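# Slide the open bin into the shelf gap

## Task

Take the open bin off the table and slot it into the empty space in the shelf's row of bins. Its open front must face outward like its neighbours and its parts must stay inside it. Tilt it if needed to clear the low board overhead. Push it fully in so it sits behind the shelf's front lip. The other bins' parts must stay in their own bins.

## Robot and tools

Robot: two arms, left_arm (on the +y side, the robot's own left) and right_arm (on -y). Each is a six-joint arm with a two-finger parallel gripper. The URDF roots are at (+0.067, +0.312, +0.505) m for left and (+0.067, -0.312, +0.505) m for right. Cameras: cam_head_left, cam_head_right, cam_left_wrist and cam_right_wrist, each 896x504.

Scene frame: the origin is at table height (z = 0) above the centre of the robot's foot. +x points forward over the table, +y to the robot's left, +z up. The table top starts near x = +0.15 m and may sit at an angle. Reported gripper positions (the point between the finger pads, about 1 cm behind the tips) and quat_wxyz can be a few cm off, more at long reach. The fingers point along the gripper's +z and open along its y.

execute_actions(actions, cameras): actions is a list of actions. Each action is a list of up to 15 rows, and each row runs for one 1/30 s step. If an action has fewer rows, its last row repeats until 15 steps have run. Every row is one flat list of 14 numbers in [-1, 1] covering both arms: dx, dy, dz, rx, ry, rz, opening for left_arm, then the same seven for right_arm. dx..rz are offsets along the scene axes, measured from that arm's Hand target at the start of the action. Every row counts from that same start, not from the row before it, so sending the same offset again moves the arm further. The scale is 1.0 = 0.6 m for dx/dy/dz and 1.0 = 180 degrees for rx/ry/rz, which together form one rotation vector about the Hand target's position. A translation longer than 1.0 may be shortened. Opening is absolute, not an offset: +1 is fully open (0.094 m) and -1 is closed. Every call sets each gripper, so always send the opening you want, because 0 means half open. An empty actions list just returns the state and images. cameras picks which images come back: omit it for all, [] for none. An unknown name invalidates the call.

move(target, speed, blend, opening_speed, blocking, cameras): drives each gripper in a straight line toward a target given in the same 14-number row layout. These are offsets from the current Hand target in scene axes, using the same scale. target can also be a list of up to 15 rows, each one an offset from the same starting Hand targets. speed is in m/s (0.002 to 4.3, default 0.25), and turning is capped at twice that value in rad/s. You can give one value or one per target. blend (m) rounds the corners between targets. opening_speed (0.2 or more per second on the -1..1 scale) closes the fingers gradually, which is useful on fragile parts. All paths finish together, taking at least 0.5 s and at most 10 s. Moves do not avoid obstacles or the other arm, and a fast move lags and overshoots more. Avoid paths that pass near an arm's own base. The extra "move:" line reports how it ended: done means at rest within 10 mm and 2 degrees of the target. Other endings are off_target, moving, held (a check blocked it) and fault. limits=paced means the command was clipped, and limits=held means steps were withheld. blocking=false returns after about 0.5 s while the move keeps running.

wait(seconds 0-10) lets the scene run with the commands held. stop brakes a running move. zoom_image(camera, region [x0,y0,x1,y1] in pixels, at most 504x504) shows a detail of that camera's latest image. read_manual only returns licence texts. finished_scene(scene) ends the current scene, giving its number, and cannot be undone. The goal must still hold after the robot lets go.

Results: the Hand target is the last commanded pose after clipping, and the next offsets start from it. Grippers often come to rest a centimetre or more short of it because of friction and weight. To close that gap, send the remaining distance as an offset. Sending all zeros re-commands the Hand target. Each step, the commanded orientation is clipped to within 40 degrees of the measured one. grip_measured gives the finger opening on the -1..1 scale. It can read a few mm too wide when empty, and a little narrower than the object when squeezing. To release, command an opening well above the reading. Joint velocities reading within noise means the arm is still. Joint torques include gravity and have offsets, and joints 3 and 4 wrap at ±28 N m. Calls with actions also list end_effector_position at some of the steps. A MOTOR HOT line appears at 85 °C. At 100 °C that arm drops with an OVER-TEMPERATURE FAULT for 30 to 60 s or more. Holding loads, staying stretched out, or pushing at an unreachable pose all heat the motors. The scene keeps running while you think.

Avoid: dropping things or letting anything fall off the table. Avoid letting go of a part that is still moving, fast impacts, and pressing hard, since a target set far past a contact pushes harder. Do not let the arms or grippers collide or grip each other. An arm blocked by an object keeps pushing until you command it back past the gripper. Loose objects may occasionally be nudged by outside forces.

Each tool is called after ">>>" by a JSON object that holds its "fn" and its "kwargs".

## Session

>>> {"fn": "execute_actions", "kwargs": {"actions": []}}

Scene clock: 0.00 s.
left_arm: end_effector_position=(+0.8157, +0.8454, +0.1625) grip_measured=+1.000 end_effector_quat_wxyz=(-0.580, +0.387, -0.716, -0.034) | right_arm: end_effector_position=(+0.5041, -0.2380, +0.1327) grip_measured=+1.000 end_effector_quat_wxyz=(+0.133, +0.191, +0.955, -0.185)
Joint positions: left_arm=[-1.317 1.909 1.833 0.76 0.065 -0.643 0.094] | right_arm=[-0.868 1.771 0.827 0.607 0.983 0.15 0.094]
Joint velocities: within noise
Joint torques (N m): no reading
Heat: left arm: hottest waist 27 °C; right arm: hottest waist 28 °C.
Hand target: left_arm +0.8248, +0.8488, +0.1756; +0.591, -0.381, +0.710, +0.034 | right_arm +0.5024, -0.2381, +0.1331; +0.132, +0.190, +0.955, -0.185
Tool commands: left_gripper/opening=+1.0 right_gripper/opening=+1.0

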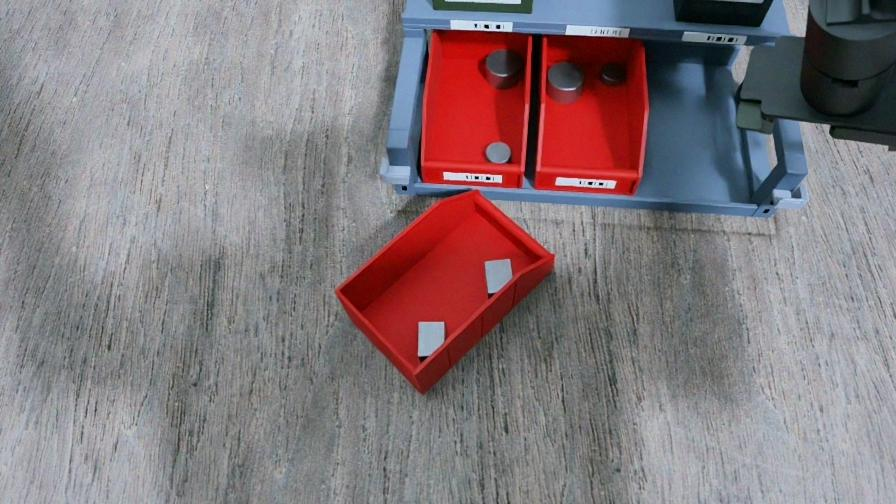

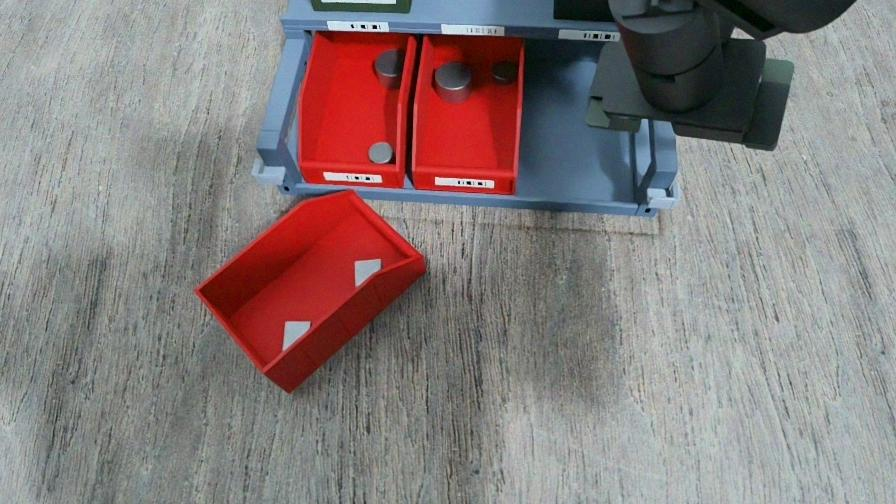

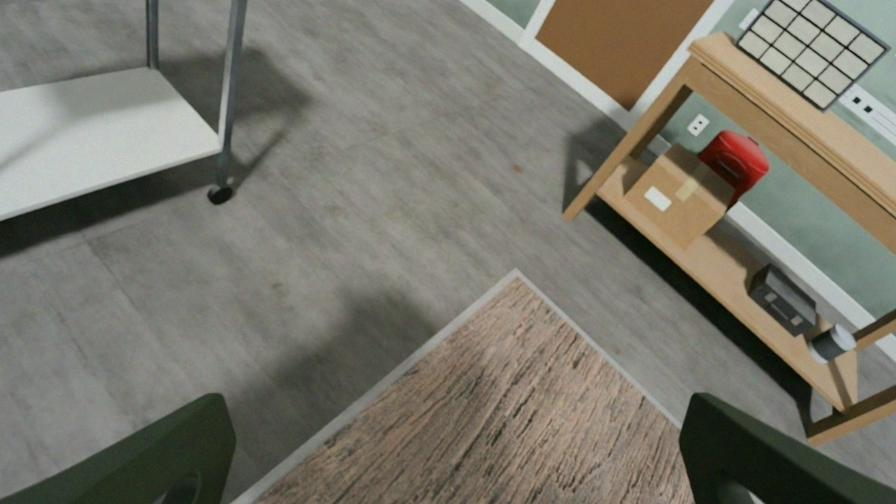

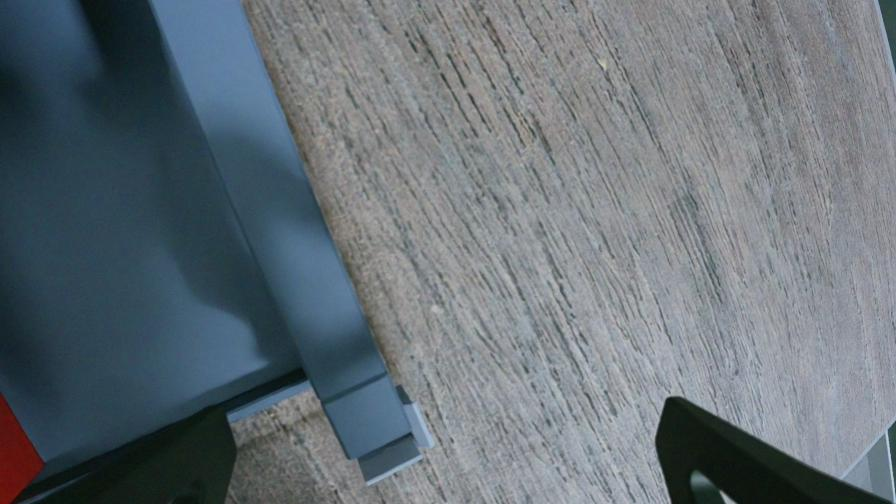

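>>> {"fn": "zoom_image", "kwargs": {"camera": "cam_head_left", "region": [320, 170, 570, 410]}}

>>> {"fn": "zoom_image", "kwargs": {"camera": "cam_head_right", "region": [180, 170, 430, 410]}}

>>> {"fn": "zoom_image", "kwargs": {"camera": "cam_head_left", "region": [600, 0, 820, 230]}}

>>> {"fn": "zoom_image", "kwargs": {"camera": "cam_head_right", "region": [480, 0, 700, 230]}}

Scaled by 2.016 from the camera's 896x504 image, which has a finer 1280x720 frame.

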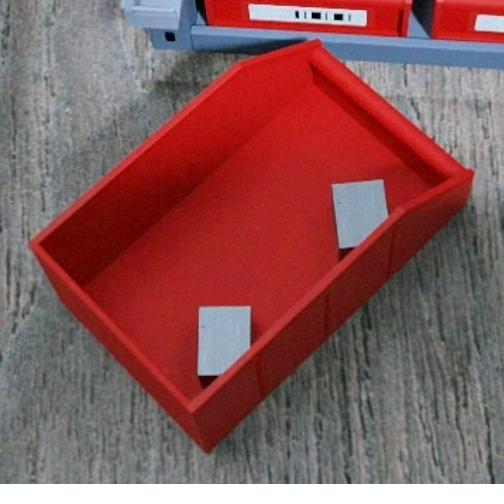

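Scaled by 2.016 from the camera's 896x504 image, which has a finer 1280x720 frame.

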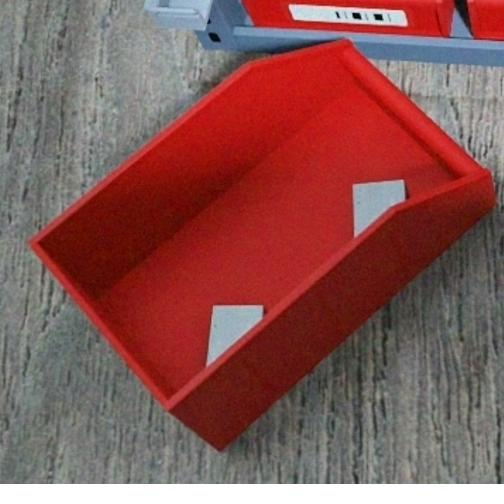

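Scaled by 2.191 from the camera's 896x504 image, which has a finer 1280x720 frame.

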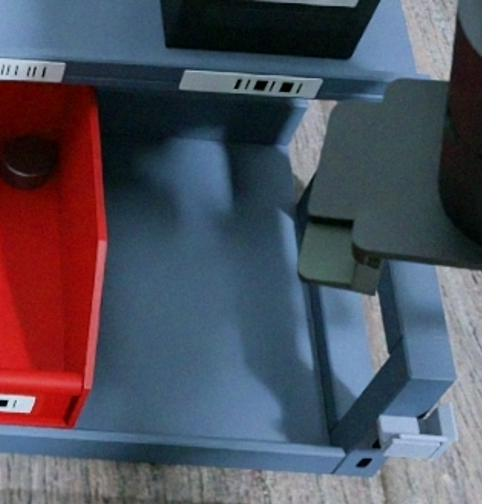

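Scaled by 2.191 from the camera's 896x504 image, which has a finer 1280x720 frame.

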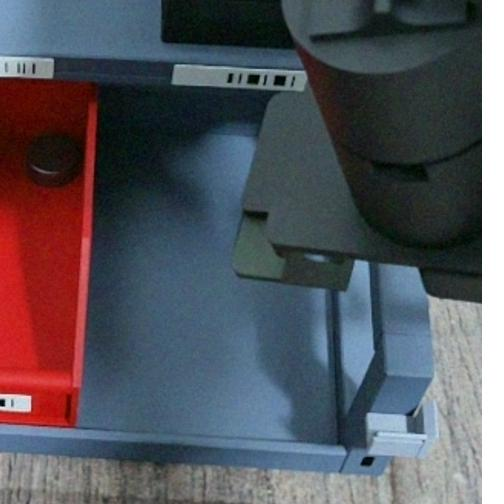

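>>> {"fn": "move", "kwargs": {"target": [[-0.34, -0.335, 0.2, -0.086, 0.06, 0.105, 1, -0.137, 0.197, 0.145, 0.041, 0.0655, 0.183, 0], [-0.68, -0.67, 0.24, -0.1718, 0.1198, 0.2102, 1, -0.0607, 0.445, 0.028, 0.0822, 0.1310, 0.3666, 0]], "speed": 0.25, "blend": [0.03, 0]}}

Scene clock: 98.77 s.
left_arm: end_effector_position=(+0.4146, +0.4494, +0.3168) grip_measured=+1.000 end_effector_quat_wxyz=(+0.288, -0.709, +0.634, +0.110) | right_arm: end_effector_position=(+0.4695, +0.0160, +0.1450) grip_measured=+0.003 end_effector_quat_wxyz=(-0.002, -0.365, +0.931, -0.008)
Joint positions: left_arm=[-1.979 0.891 0.254 0.537 -0.836 -1.206 0.094] | right_arm=[-0.545 2.008 1.163 -0.025 0.835 -0.451 0.047]
Joint velocities: within noise
Joint torques (N m): left_arm=[-2.14 -9.11 0.14 0.61 -0.33 -0.09] | right_arm=[16.5 -13.16 0.68 0.03 -0.14 -0.17]
Heat: left arm: hottest shoulder 35 °C; right arm: hottest waist 29 °C.
Hand target: left_arm +0.4169, +0.4467, +0.3196; -0.289, +0.714, -0.629, -0.103 | right_arm +0.4658, +0.0289, +0.1498; +0.000, -0.381, +0.925, +0.000
Off the commanded pose: left_arm 0.005 m, 1 deg | right_arm 0.014 m, 2 deg.
move: off_target (right_arm)

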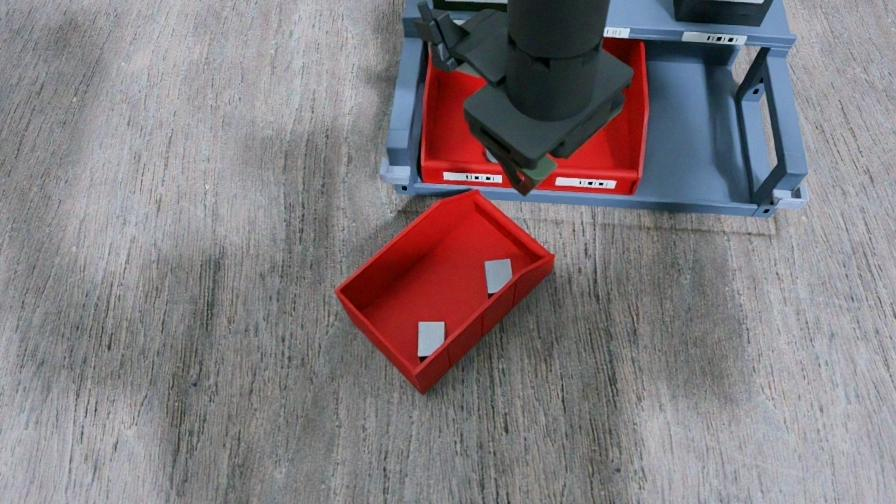

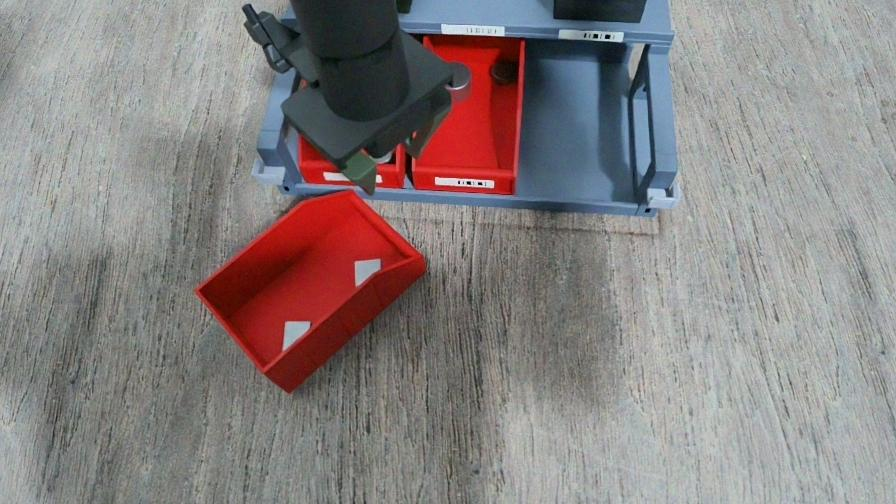

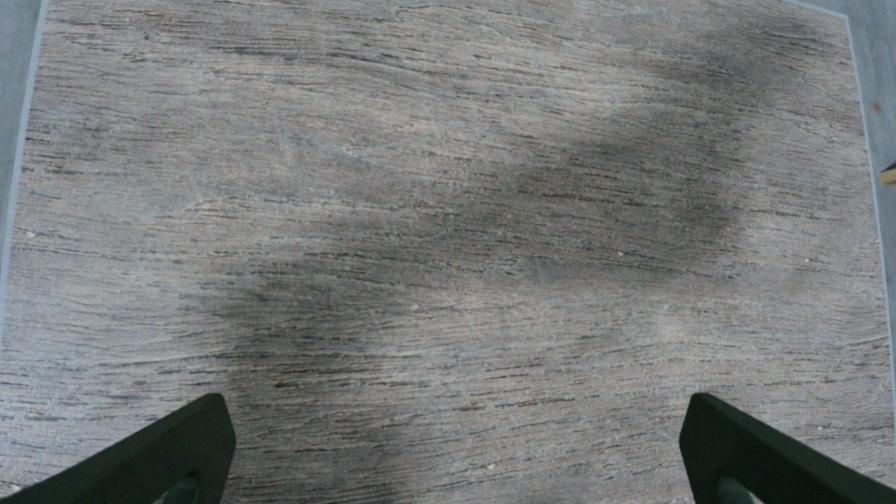

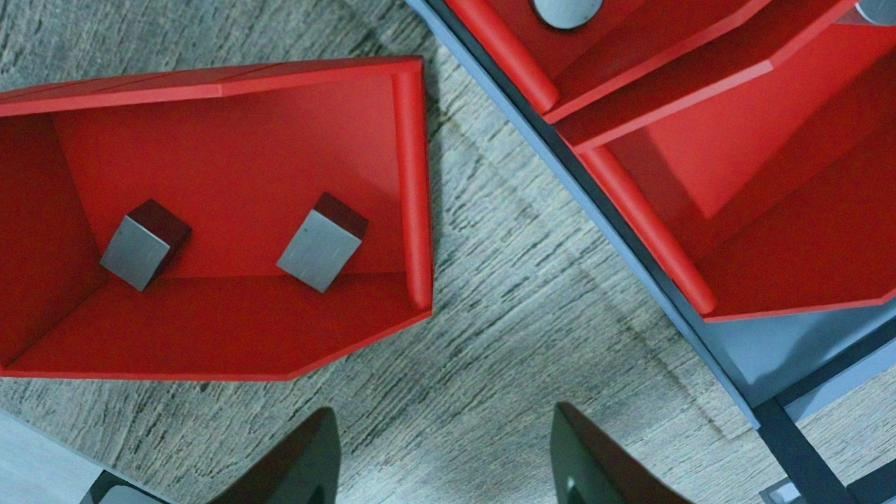

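>>> {"fn": "move", "kwargs": {"target": [0, 0, 0, 0, 0, 0, 1, -0.0047, 0.0165, -0.145, 0, 0, 0, 0], "speed": 0.12, "cameras": ["cam_head_left", "cam_head_right", "cam_right_wrist"]}}

Scene clock: 109.73 s.
left_arm: end_effector_position=(+0.4146, +0.4495, +0.3168) grip_measured=+1.000 end_effector_quat_wxyz=(+0.288, -0.710, +0.633, +0.109) | right_arm: end_effector_position=(+0.4624, +0.0429, +0.0707) grip_measured=+0.003 end_effector_quat_wxyz=(+0.001, -0.379, +0.925, +0.002)
Joint positions: left_arm=[-1.979 0.891 0.254 0.536 -0.836 -1.207 0.094] | right_arm=[-0.609 2.19 1.308 0.068 0.771 -0.554 0.047]
Joint velocities: within noise
Joint torques (N m): left_arm=[-2.08 -9.11 0.14 0.47 -0.33 -0.1] | right_arm=[14.68 -13.74 0.02 0.79 -0.17 -0.16]
Heat: left arm: hottest shoulder 34 °C; right arm: hottest waist 30 °C.
Hand target: left_arm +0.4169, +0.4468, +0.3196; -0.289, +0.714, -0.629, -0.103 | right_arm +0.4630, +0.0387, +0.0627; +0.000, -0.380, +0.925, -0.001
Off the commanded pose: left_arm 0.005 m, 1 deg | right_arm 0.009 m, 0 deg.
move: done
Images, in order (width x height): cam_head_left 896x504, cam_head_right 896x504, cam_right_wrist 896x504.

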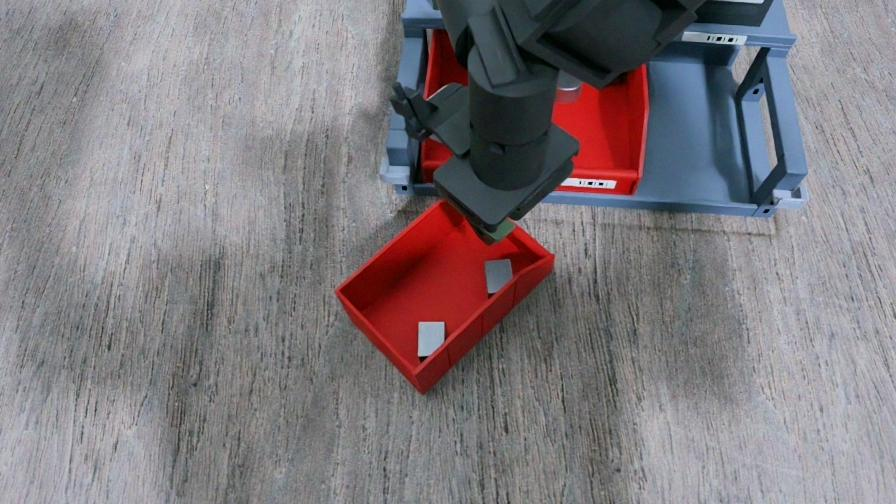

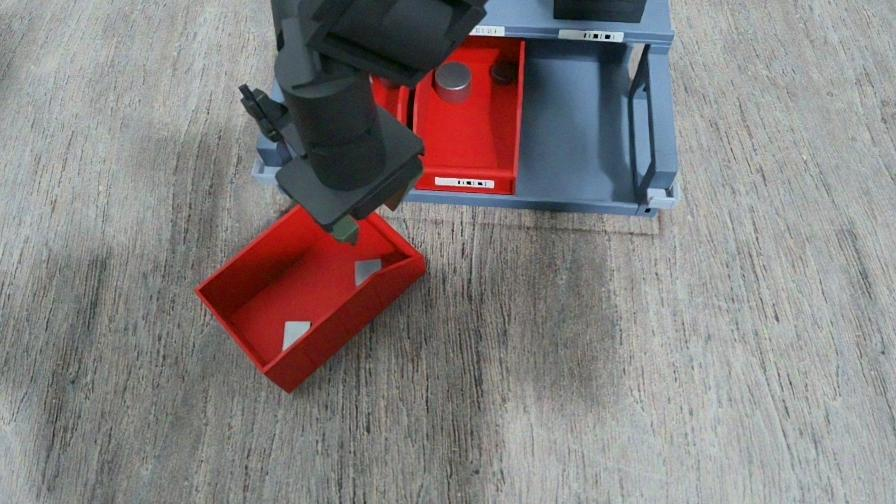

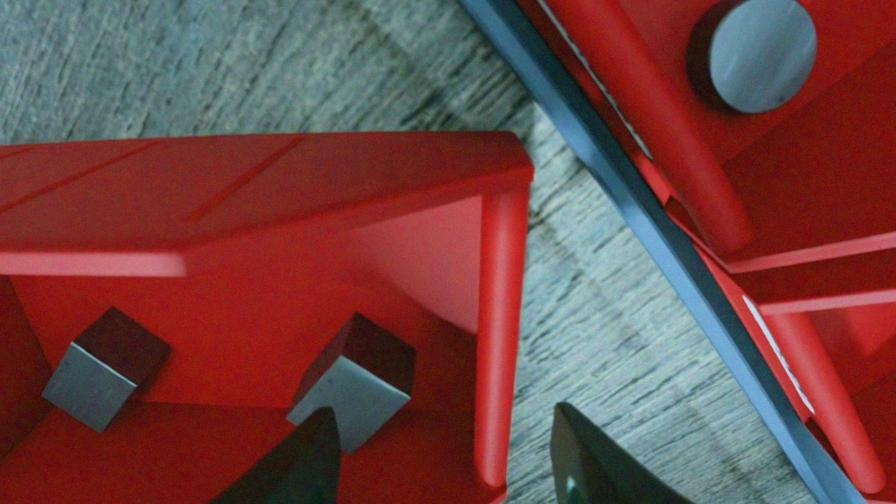

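>>> {"fn": "move", "kwargs": {"target": [0, 0, 0, 0, 0, 0, 1, -0.0005, -0.0325, -0.04, 0, 0, -0.0072, 0], "speed": 0.1, "cameras": ["cam_right_wrist"]}}

Scene clock: 118.20 s.
left_arm: end_effector_position=(+0.4146, +0.4495, +0.3168) grip_measured=+1.000 end_effector_quat_wxyz=(+0.288, -0.710, +0.633, +0.109) | right_arm: end_effector_position=(+0.4655, +0.0238, +0.0472) grip_measured=+0.003 end_effector_quat_wxyz=(+0.003, -0.367, +0.930, +0.002)
Joint positions: left_arm=[-1.979 0.891 0.254 0.536 -0.836 -1.207 0.094] | right_arm=[-0.66 2.201 1.308 0.117 0.735 -0.581 0.047]
Joint velocities: within noise
Joint torques (N m): left_arm=[-2.2 -9.23 0.17 0.46 -0.33 -0.1] | right_arm=[14.1 -13.57 -0.43 0.77 -0.19 -0.17]
Heat: left arm: hottest shoulder 33 °C; right arm: hottest waist 30 °C.
Hand target: left_arm +0.4169, +0.4468, +0.3196; -0.289, +0.714, -0.629, -0.103 | right_arm +0.4628, +0.0193, +0.0389; +0.000, -0.370, +0.929, +0.000
Off the commanded pose: left_arm 0.005 m, 1 deg | right_arm 0.010 m, 1 deg.
move: done
Images, in order (width x height): cam_right_wrist 896x504.

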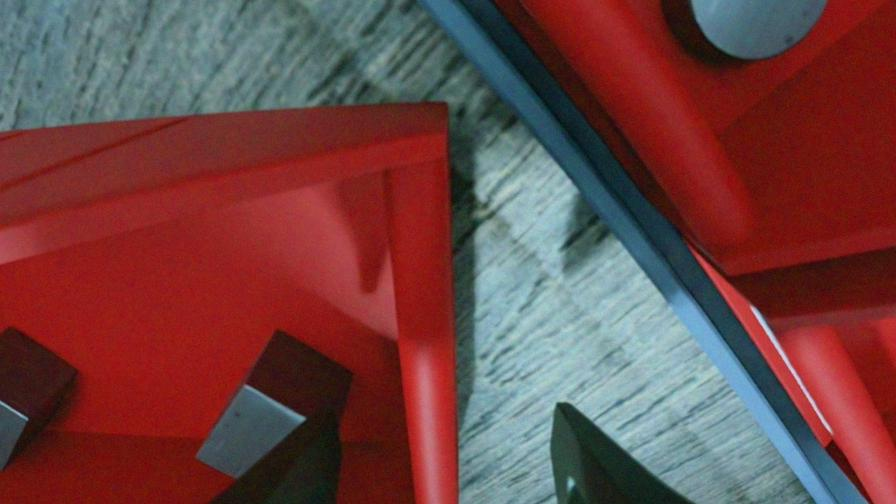

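>>> {"fn": "move", "kwargs": {"target": [0, 0, 0, 0, 0, 0, 1, -0.0073, -0.002, -0.038, 0, 0, 0, 0], "speed": 0.06, "cameras": ["cam_head_left", "cam_right_wrist"]}}

Scene clock: 124.77 s.
left_arm: end_effector_position=(+0.4146, +0.4495, +0.3168) grip_measured=+1.000 end_effector_quat_wxyz=(+0.288, -0.710, +0.633, +0.109) | right_arm: end_effector_position=(+0.4623, +0.0252, +0.0278) grip_measured=+0.003 end_effector_quat_wxyz=(+0.005, -0.367, +0.930, +0.004)
Joint positions: left_arm=[-1.979 0.891 0.254 0.536 -0.836 -1.207 0.094] | right_arm=[-0.68 2.242 1.338 0.147 0.717 -0.604 0.047]
Joint velocities: within noise
Joint torques (N m): left_arm=[-2.14 -9.17 0.16 0.47 -0.33 -0.1] | right_arm=[13.68 -13.1 -0.43 0.77 -0.21 -0.16]
Heat: left arm: hottest shoulder 32 °C; right arm: hottest waist 30 °C.
Hand target: left_arm +0.4169, +0.4468, +0.3196; -0.289, +0.714, -0.629, -0.103 | right_arm +0.4582, +0.0180, +0.0160; +0.000, -0.370, +0.929, +0.000
Off the commanded pose: left_arm 0.005 m, 1 deg | right_arm 0.014 m, 1 deg.
move: off_target (right_arm)
Images, in order (width x height): cam_head_left 896x504, cam_right_wrist 896x504.

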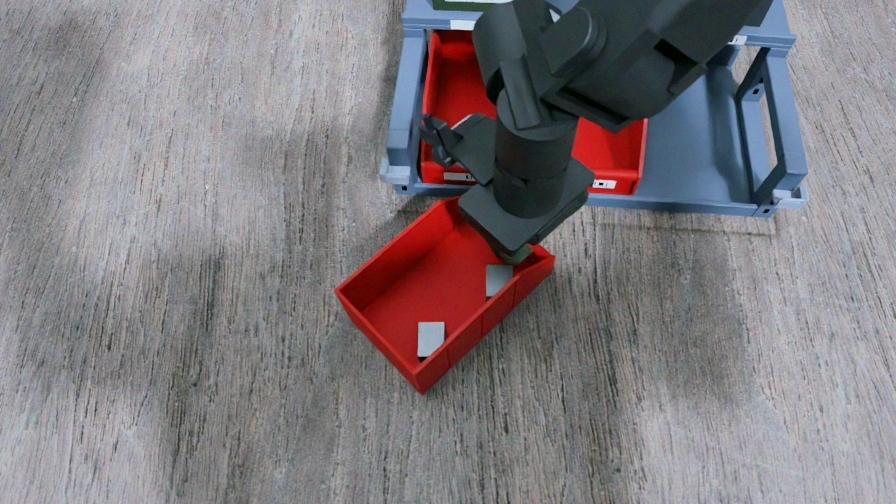

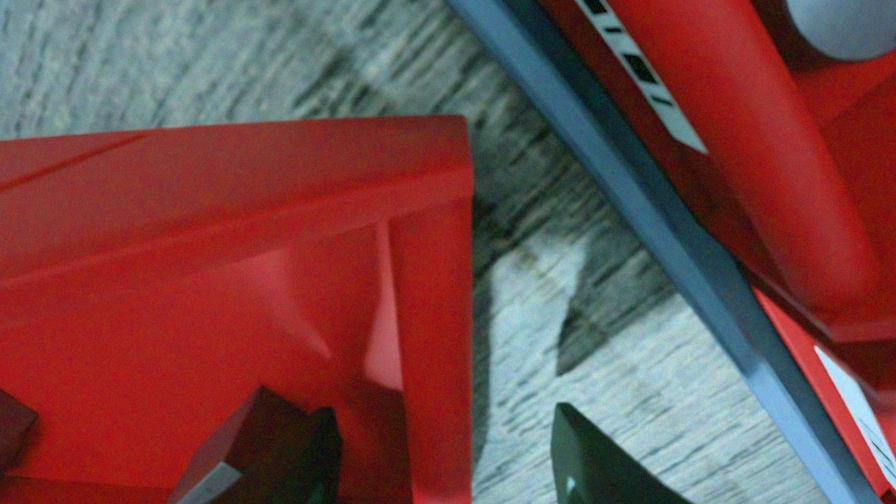

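>>> {"fn": "move", "kwargs": {"target": [0, 0, 0, 0, 0, 0, 1, 0, 0, 0, 0, 0, 0, -1], "speed": 0.06, "opening_speed": 0.5, "cameras": ["cam_head_left", "cam_right_wrist"]}}

Scene clock: 131.87 s.
left_arm: end_effector_position=(+0.4146, +0.4495, +0.3168) grip_measured=+1.000 end_effector_quat_wxyz=(+0.288, -0.710, +0.633, +0.109) | right_arm: end_effector_position=(+0.4606, +0.0255, +0.0268) grip_measured=-0.795 end_effector_quat_wxyz=(+0.004, -0.369, +0.929, +0.004)
Joint positions: left_arm=[-1.979 0.891 0.254 0.536 -0.836 -1.207 0.094] | right_arm=[-0.681 2.245 1.338 0.147 0.716 -0.607 0.01]
Joint velocities: within noise
Joint torques (N m): left_arm=[-2.14 -9.17 0.16 0.47 -0.32 -0.1] | right_arm=[13.8 -13.33 -0.43 0.77 -0.18 -0.14]
Heat: left arm: hottest shoulder 31 °C; right arm: hottest waist 30 °C.
Hand target: left_arm +0.4169, +0.4468, +0.3196; -0.289, +0.714, -0.629, -0.103 | right_arm +0.4582, +0.0181, +0.0160; +0.000, -0.370, +0.929, +0.000
Off the commanded pose: left_arm 0.005 m, 1 deg | right_arm 0.013 m, 1 deg.
move: off_target (right_arm)
Images, in order (width x height): cam_head_left 896x504, cam_right_wrist 896x504.

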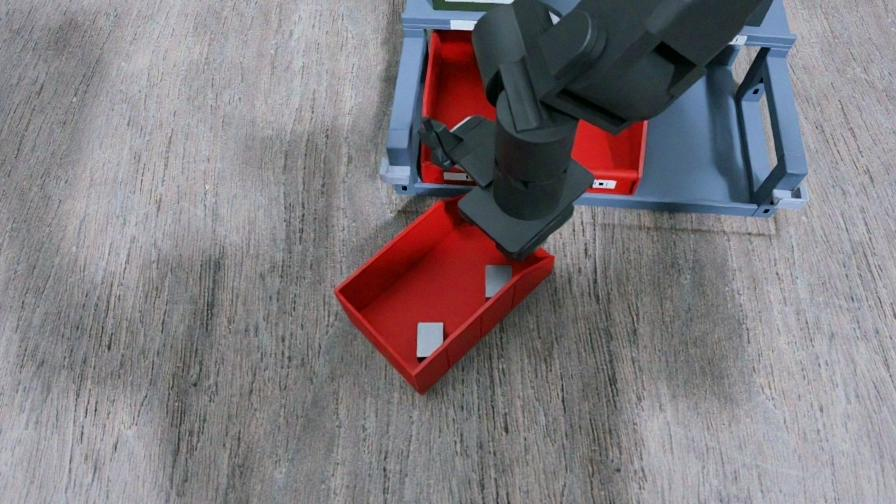

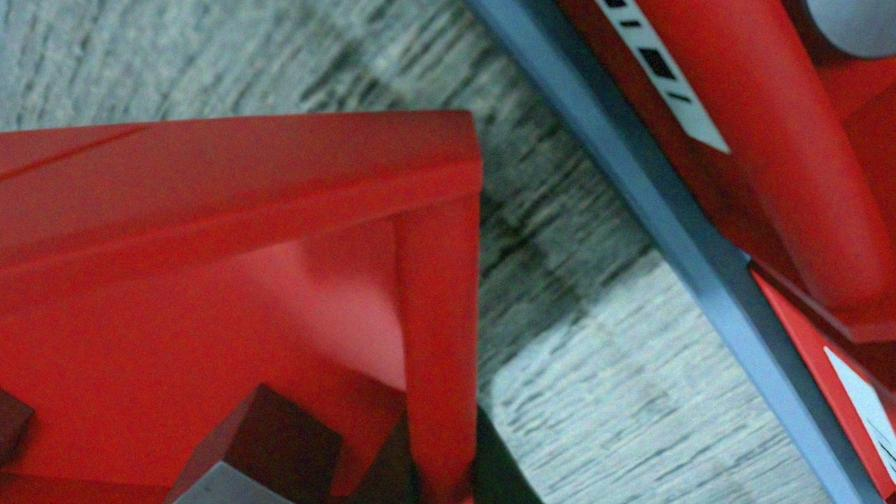

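>>> {"fn": "move", "kwargs": {"target": [[0, 0, 0, 0, 0, 0, 1, -0.033, 0.0, 0.133, 0, 0, 0, -1], [0, 0, 0, 0, 0, 0, 1, -0.113, -0.03, 0.32, 0, 0, -0.383, -1]], "speed": [0.1, 0.18], "blend": [0.02, 0], "cameras": ["cam_head_left", "cam_head_right", "cam_right_wrist"]}}

Scene clock: 147.13 s.
left_arm: end_effector_position=(+0.4146, +0.4495, +0.3168) grip_measured=+1.000 end_effector_quat_wxyz=(+0.288, -0.710, +0.633, +0.109) | right_arm: end_effector_position=(+0.3864, -0.0136, +0.1878) grip_measured=-0.796 end_effector_quat_wxyz=(-0.006, +0.221, +0.975, -0.020)
Joint positions: left_arm=[-1.979 0.891 0.254 0.536 -0.836 -1.207 0.094] | right_arm=[-0.481 1.941 0.916 0.053 0.887 0.852 0.01]
Joint velocities: within noise
Joint torques (N m): left_arm=[-2.14 -9.11 0.17 0.47 -0.33 -0.1] | right_arm=[16.67 -14.33 -1.33 0.08 -0.05 0.15]
Heat: left arm: hottest shoulder 31 °C; right arm: hottest waist 31 °C.
Hand target: left_arm +0.4169, +0.4468, +0.3196; -0.289, +0.714, -0.629, -0.103 | right_arm +0.3905, +0.0000, +0.2080; +0.000, +0.221, +0.975, +0.000
Off the commanded pose: left_arm 0.005 m, 1 deg | right_arm 0.025 m, 2 deg.
move: off_target (right_arm)
Images, in order (width x height): cam_head_left 896x504, cam_head_right 896x504, cam_right_wrist 896x504.

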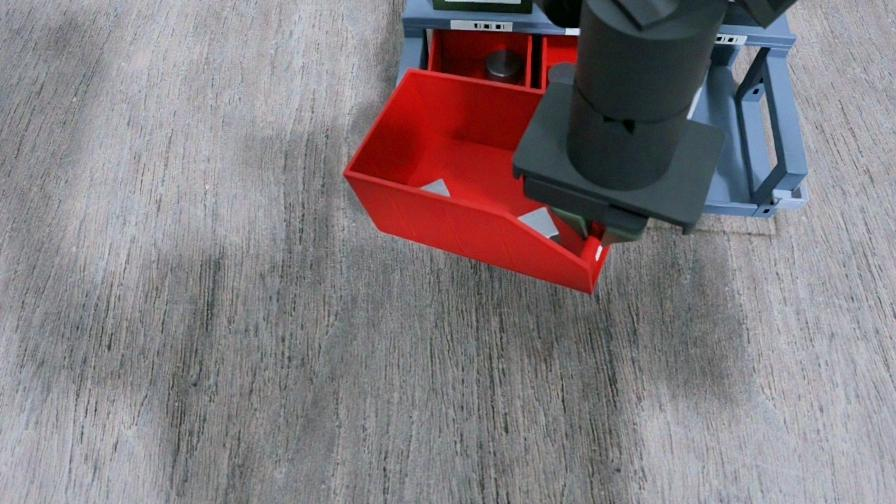

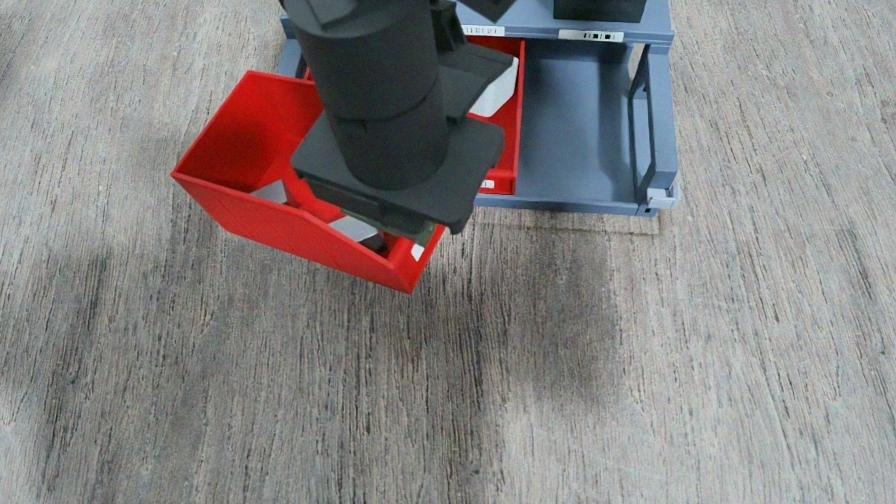

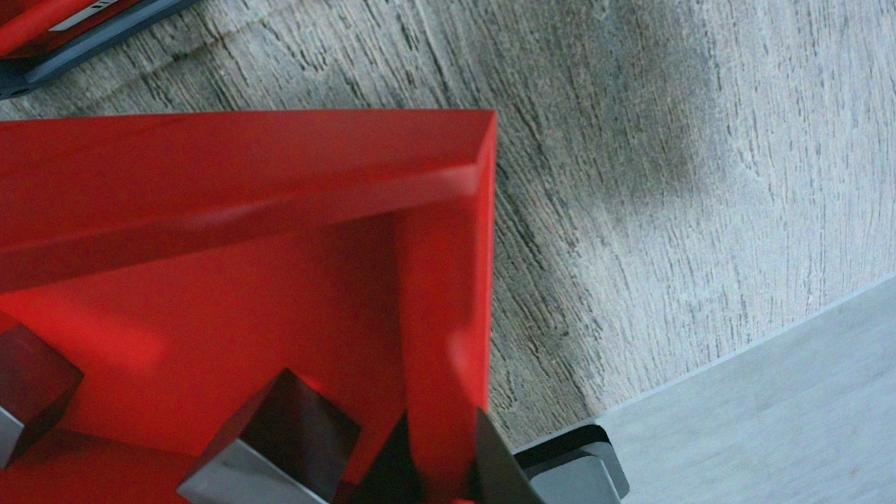

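>>> {"fn": "move", "kwargs": {"target": [0, 0, 0, 0, 0, 0, 1, 0.0, -0.25, 0.01, 0, 0, -0.383, -1], "speed": 0.17, "cameras": ["cam_head_left", "cam_head_right", "cam_right_wrist"]}}

Scene clock: 155.40 s.
left_arm: end_effector_position=(+0.4146, +0.4495, +0.3168) grip_measured=+1.000 end_effector_quat_wxyz=(+0.288, -0.710, +0.633, +0.109) | right_arm: end_effector_position=(+0.3879, -0.1450, +0.2092) grip_measured=-0.796 end_effector_quat_wxyz=(-0.005, +0.724, +0.690, -0.006)
Joint positions: left_arm=[-1.979 0.891 0.254 0.536 -0.836 -1.208 0.094] | right_arm=[-0.668 1.613 0.608 0.208 0.734 1.798 0.01]
Joint velocities: within noise
Joint torques (N m): left_arm=[-2.08 -9.11 0.14 0.47 -0.32 -0.1] | right_arm=[8.35 -13.39 -2.77 0.9 -0.01 0.16]
Heat: left arm: hottest shoulder 30 °C; right arm: hottest waist 31 °C.
Hand target: left_arm +0.4169, +0.4468, +0.3196; -0.289, +0.714, -0.629, -0.103 | right_arm +0.3905, -0.1500, +0.2140; +0.000, +0.734, +0.679, +0.000
Off the commanded pose: left_arm 0.004 m, 1 deg | right_arm 0.007 m, 2 deg.
move: done
Images, in order (width x height): cam_head_left 896x504, cam_head_right 896x504, cam_right_wrist 896x504.

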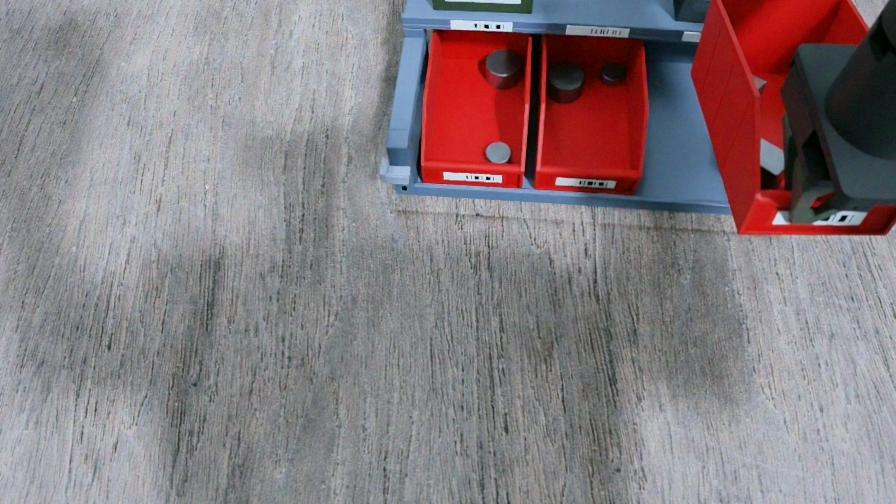

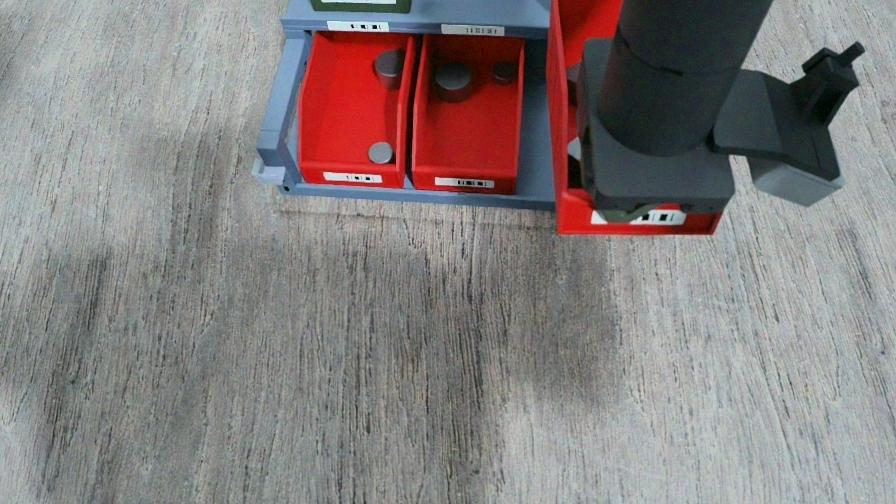

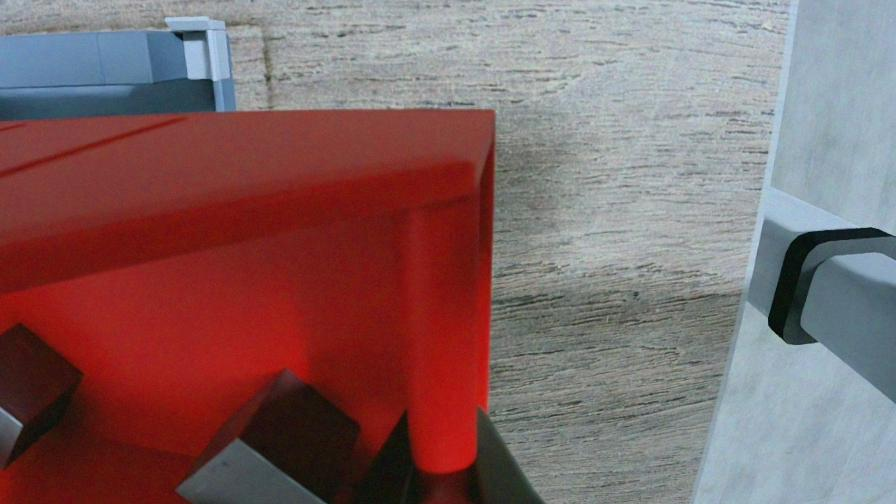

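>>> {"fn": "move", "kwargs": {"target": [0, 0, 0, 0, 0, 0, 1, 0.07, -0.022, -0.095, 0, 0, -0.0195, -1], "speed": 0.12, "cameras": ["cam_head_left", "cam_head_right", "cam_right_wrist"]}}

>>> {"fn": "zoom_image", "kwargs": {"camera": "cam_head_left", "region": [620, 0, 880, 260]}}

>>> {"fn": "zoom_image", "kwargs": {"camera": "cam_head_right", "region": [460, 0, 720, 260]}}

Scene clock: 168.37 s.
left_arm: end_effector_position=(+0.4146, +0.4495, +0.3168) grip_measured=+1.000 end_effector_quat_wxyz=(+0.288, -0.710, +0.633, +0.109) | right_arm: end_effector_position=(+0.4246, -0.1635, +0.1575) grip_measured=-0.796 end_effector_quat_wxyz=(-0.006, +0.755, +0.656, -0.007)
Joint positions: left_arm=[-1.979 0.891 0.254 0.536 -0.836 -1.208 0.094] | right_arm=[-0.799 1.674 0.721 0.226 0.638 1.777 0.01]
Joint velocities: within noise
Joint torques (N m): left_arm=[-2.08 -9.17 0.16 0.46 -0.32 -0.1] | right_arm=[8.53 -13.04 -1.2 0.88 0 -0.15]
Heat: left arm: hottest shoulder 30 °C; right arm: hottest waist 30 °C.
Hand target: left_arm +0.4169, +0.4468, +0.3196; -0.289, +0.714, -0.629, -0.103 | right_arm +0.4324, -0.1630, +0.1570; -0.001, +0.754, +0.656, +0.000
Off the commanded pose: left_arm 0.004 m, 1 deg | right_arm 0.008 m, 1 deg.
move: done
Images, in order (width x height): cam_head_left 896x504, cam_head_right 896x504, cam_right_wrist 896x504.

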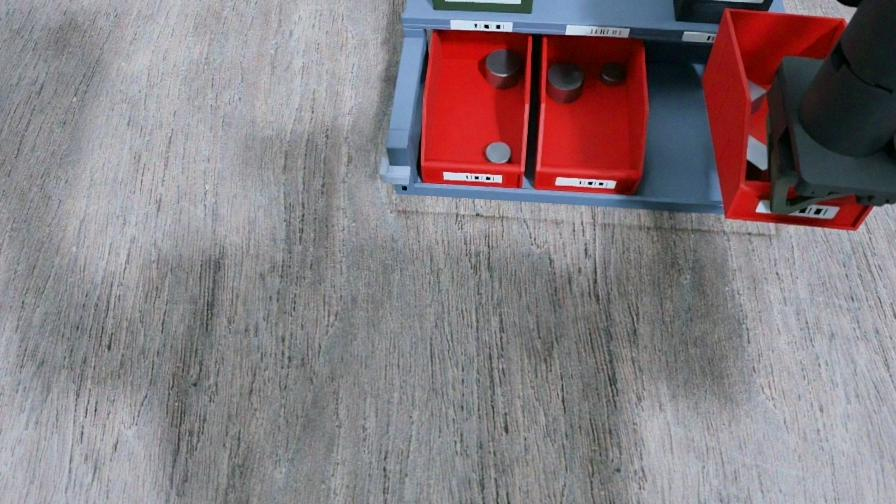

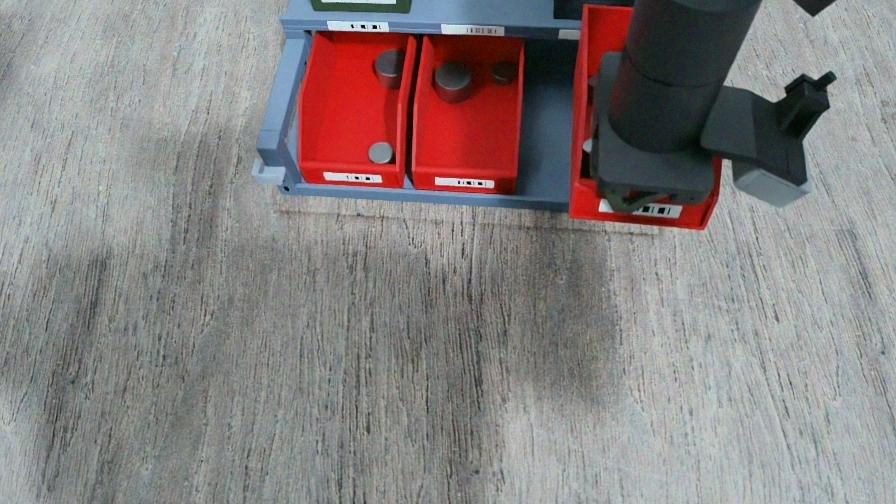

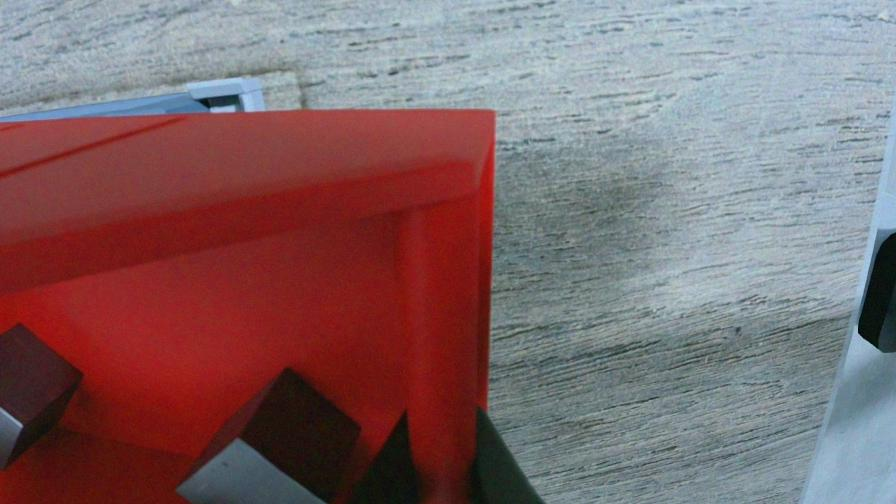

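Scaled by 1.938 from the camera's 896x504 image, which has a finer 1280x720 frame.

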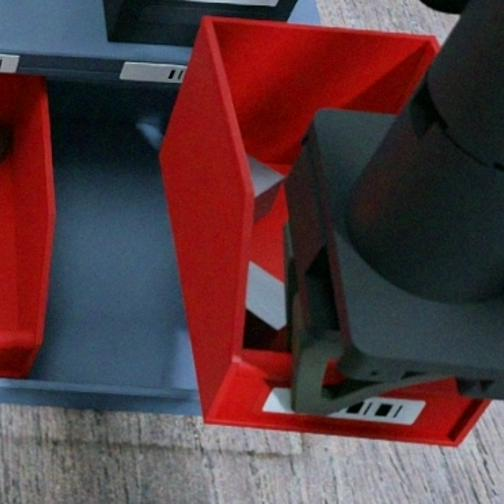

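Scaled by 1.938 from the camera's 896x504 image, which has a finer 1280x720 frame.

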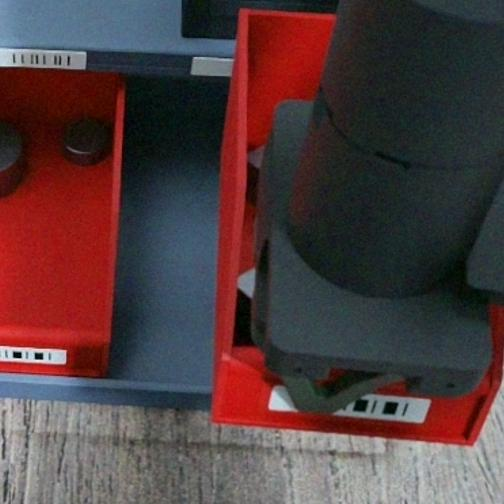

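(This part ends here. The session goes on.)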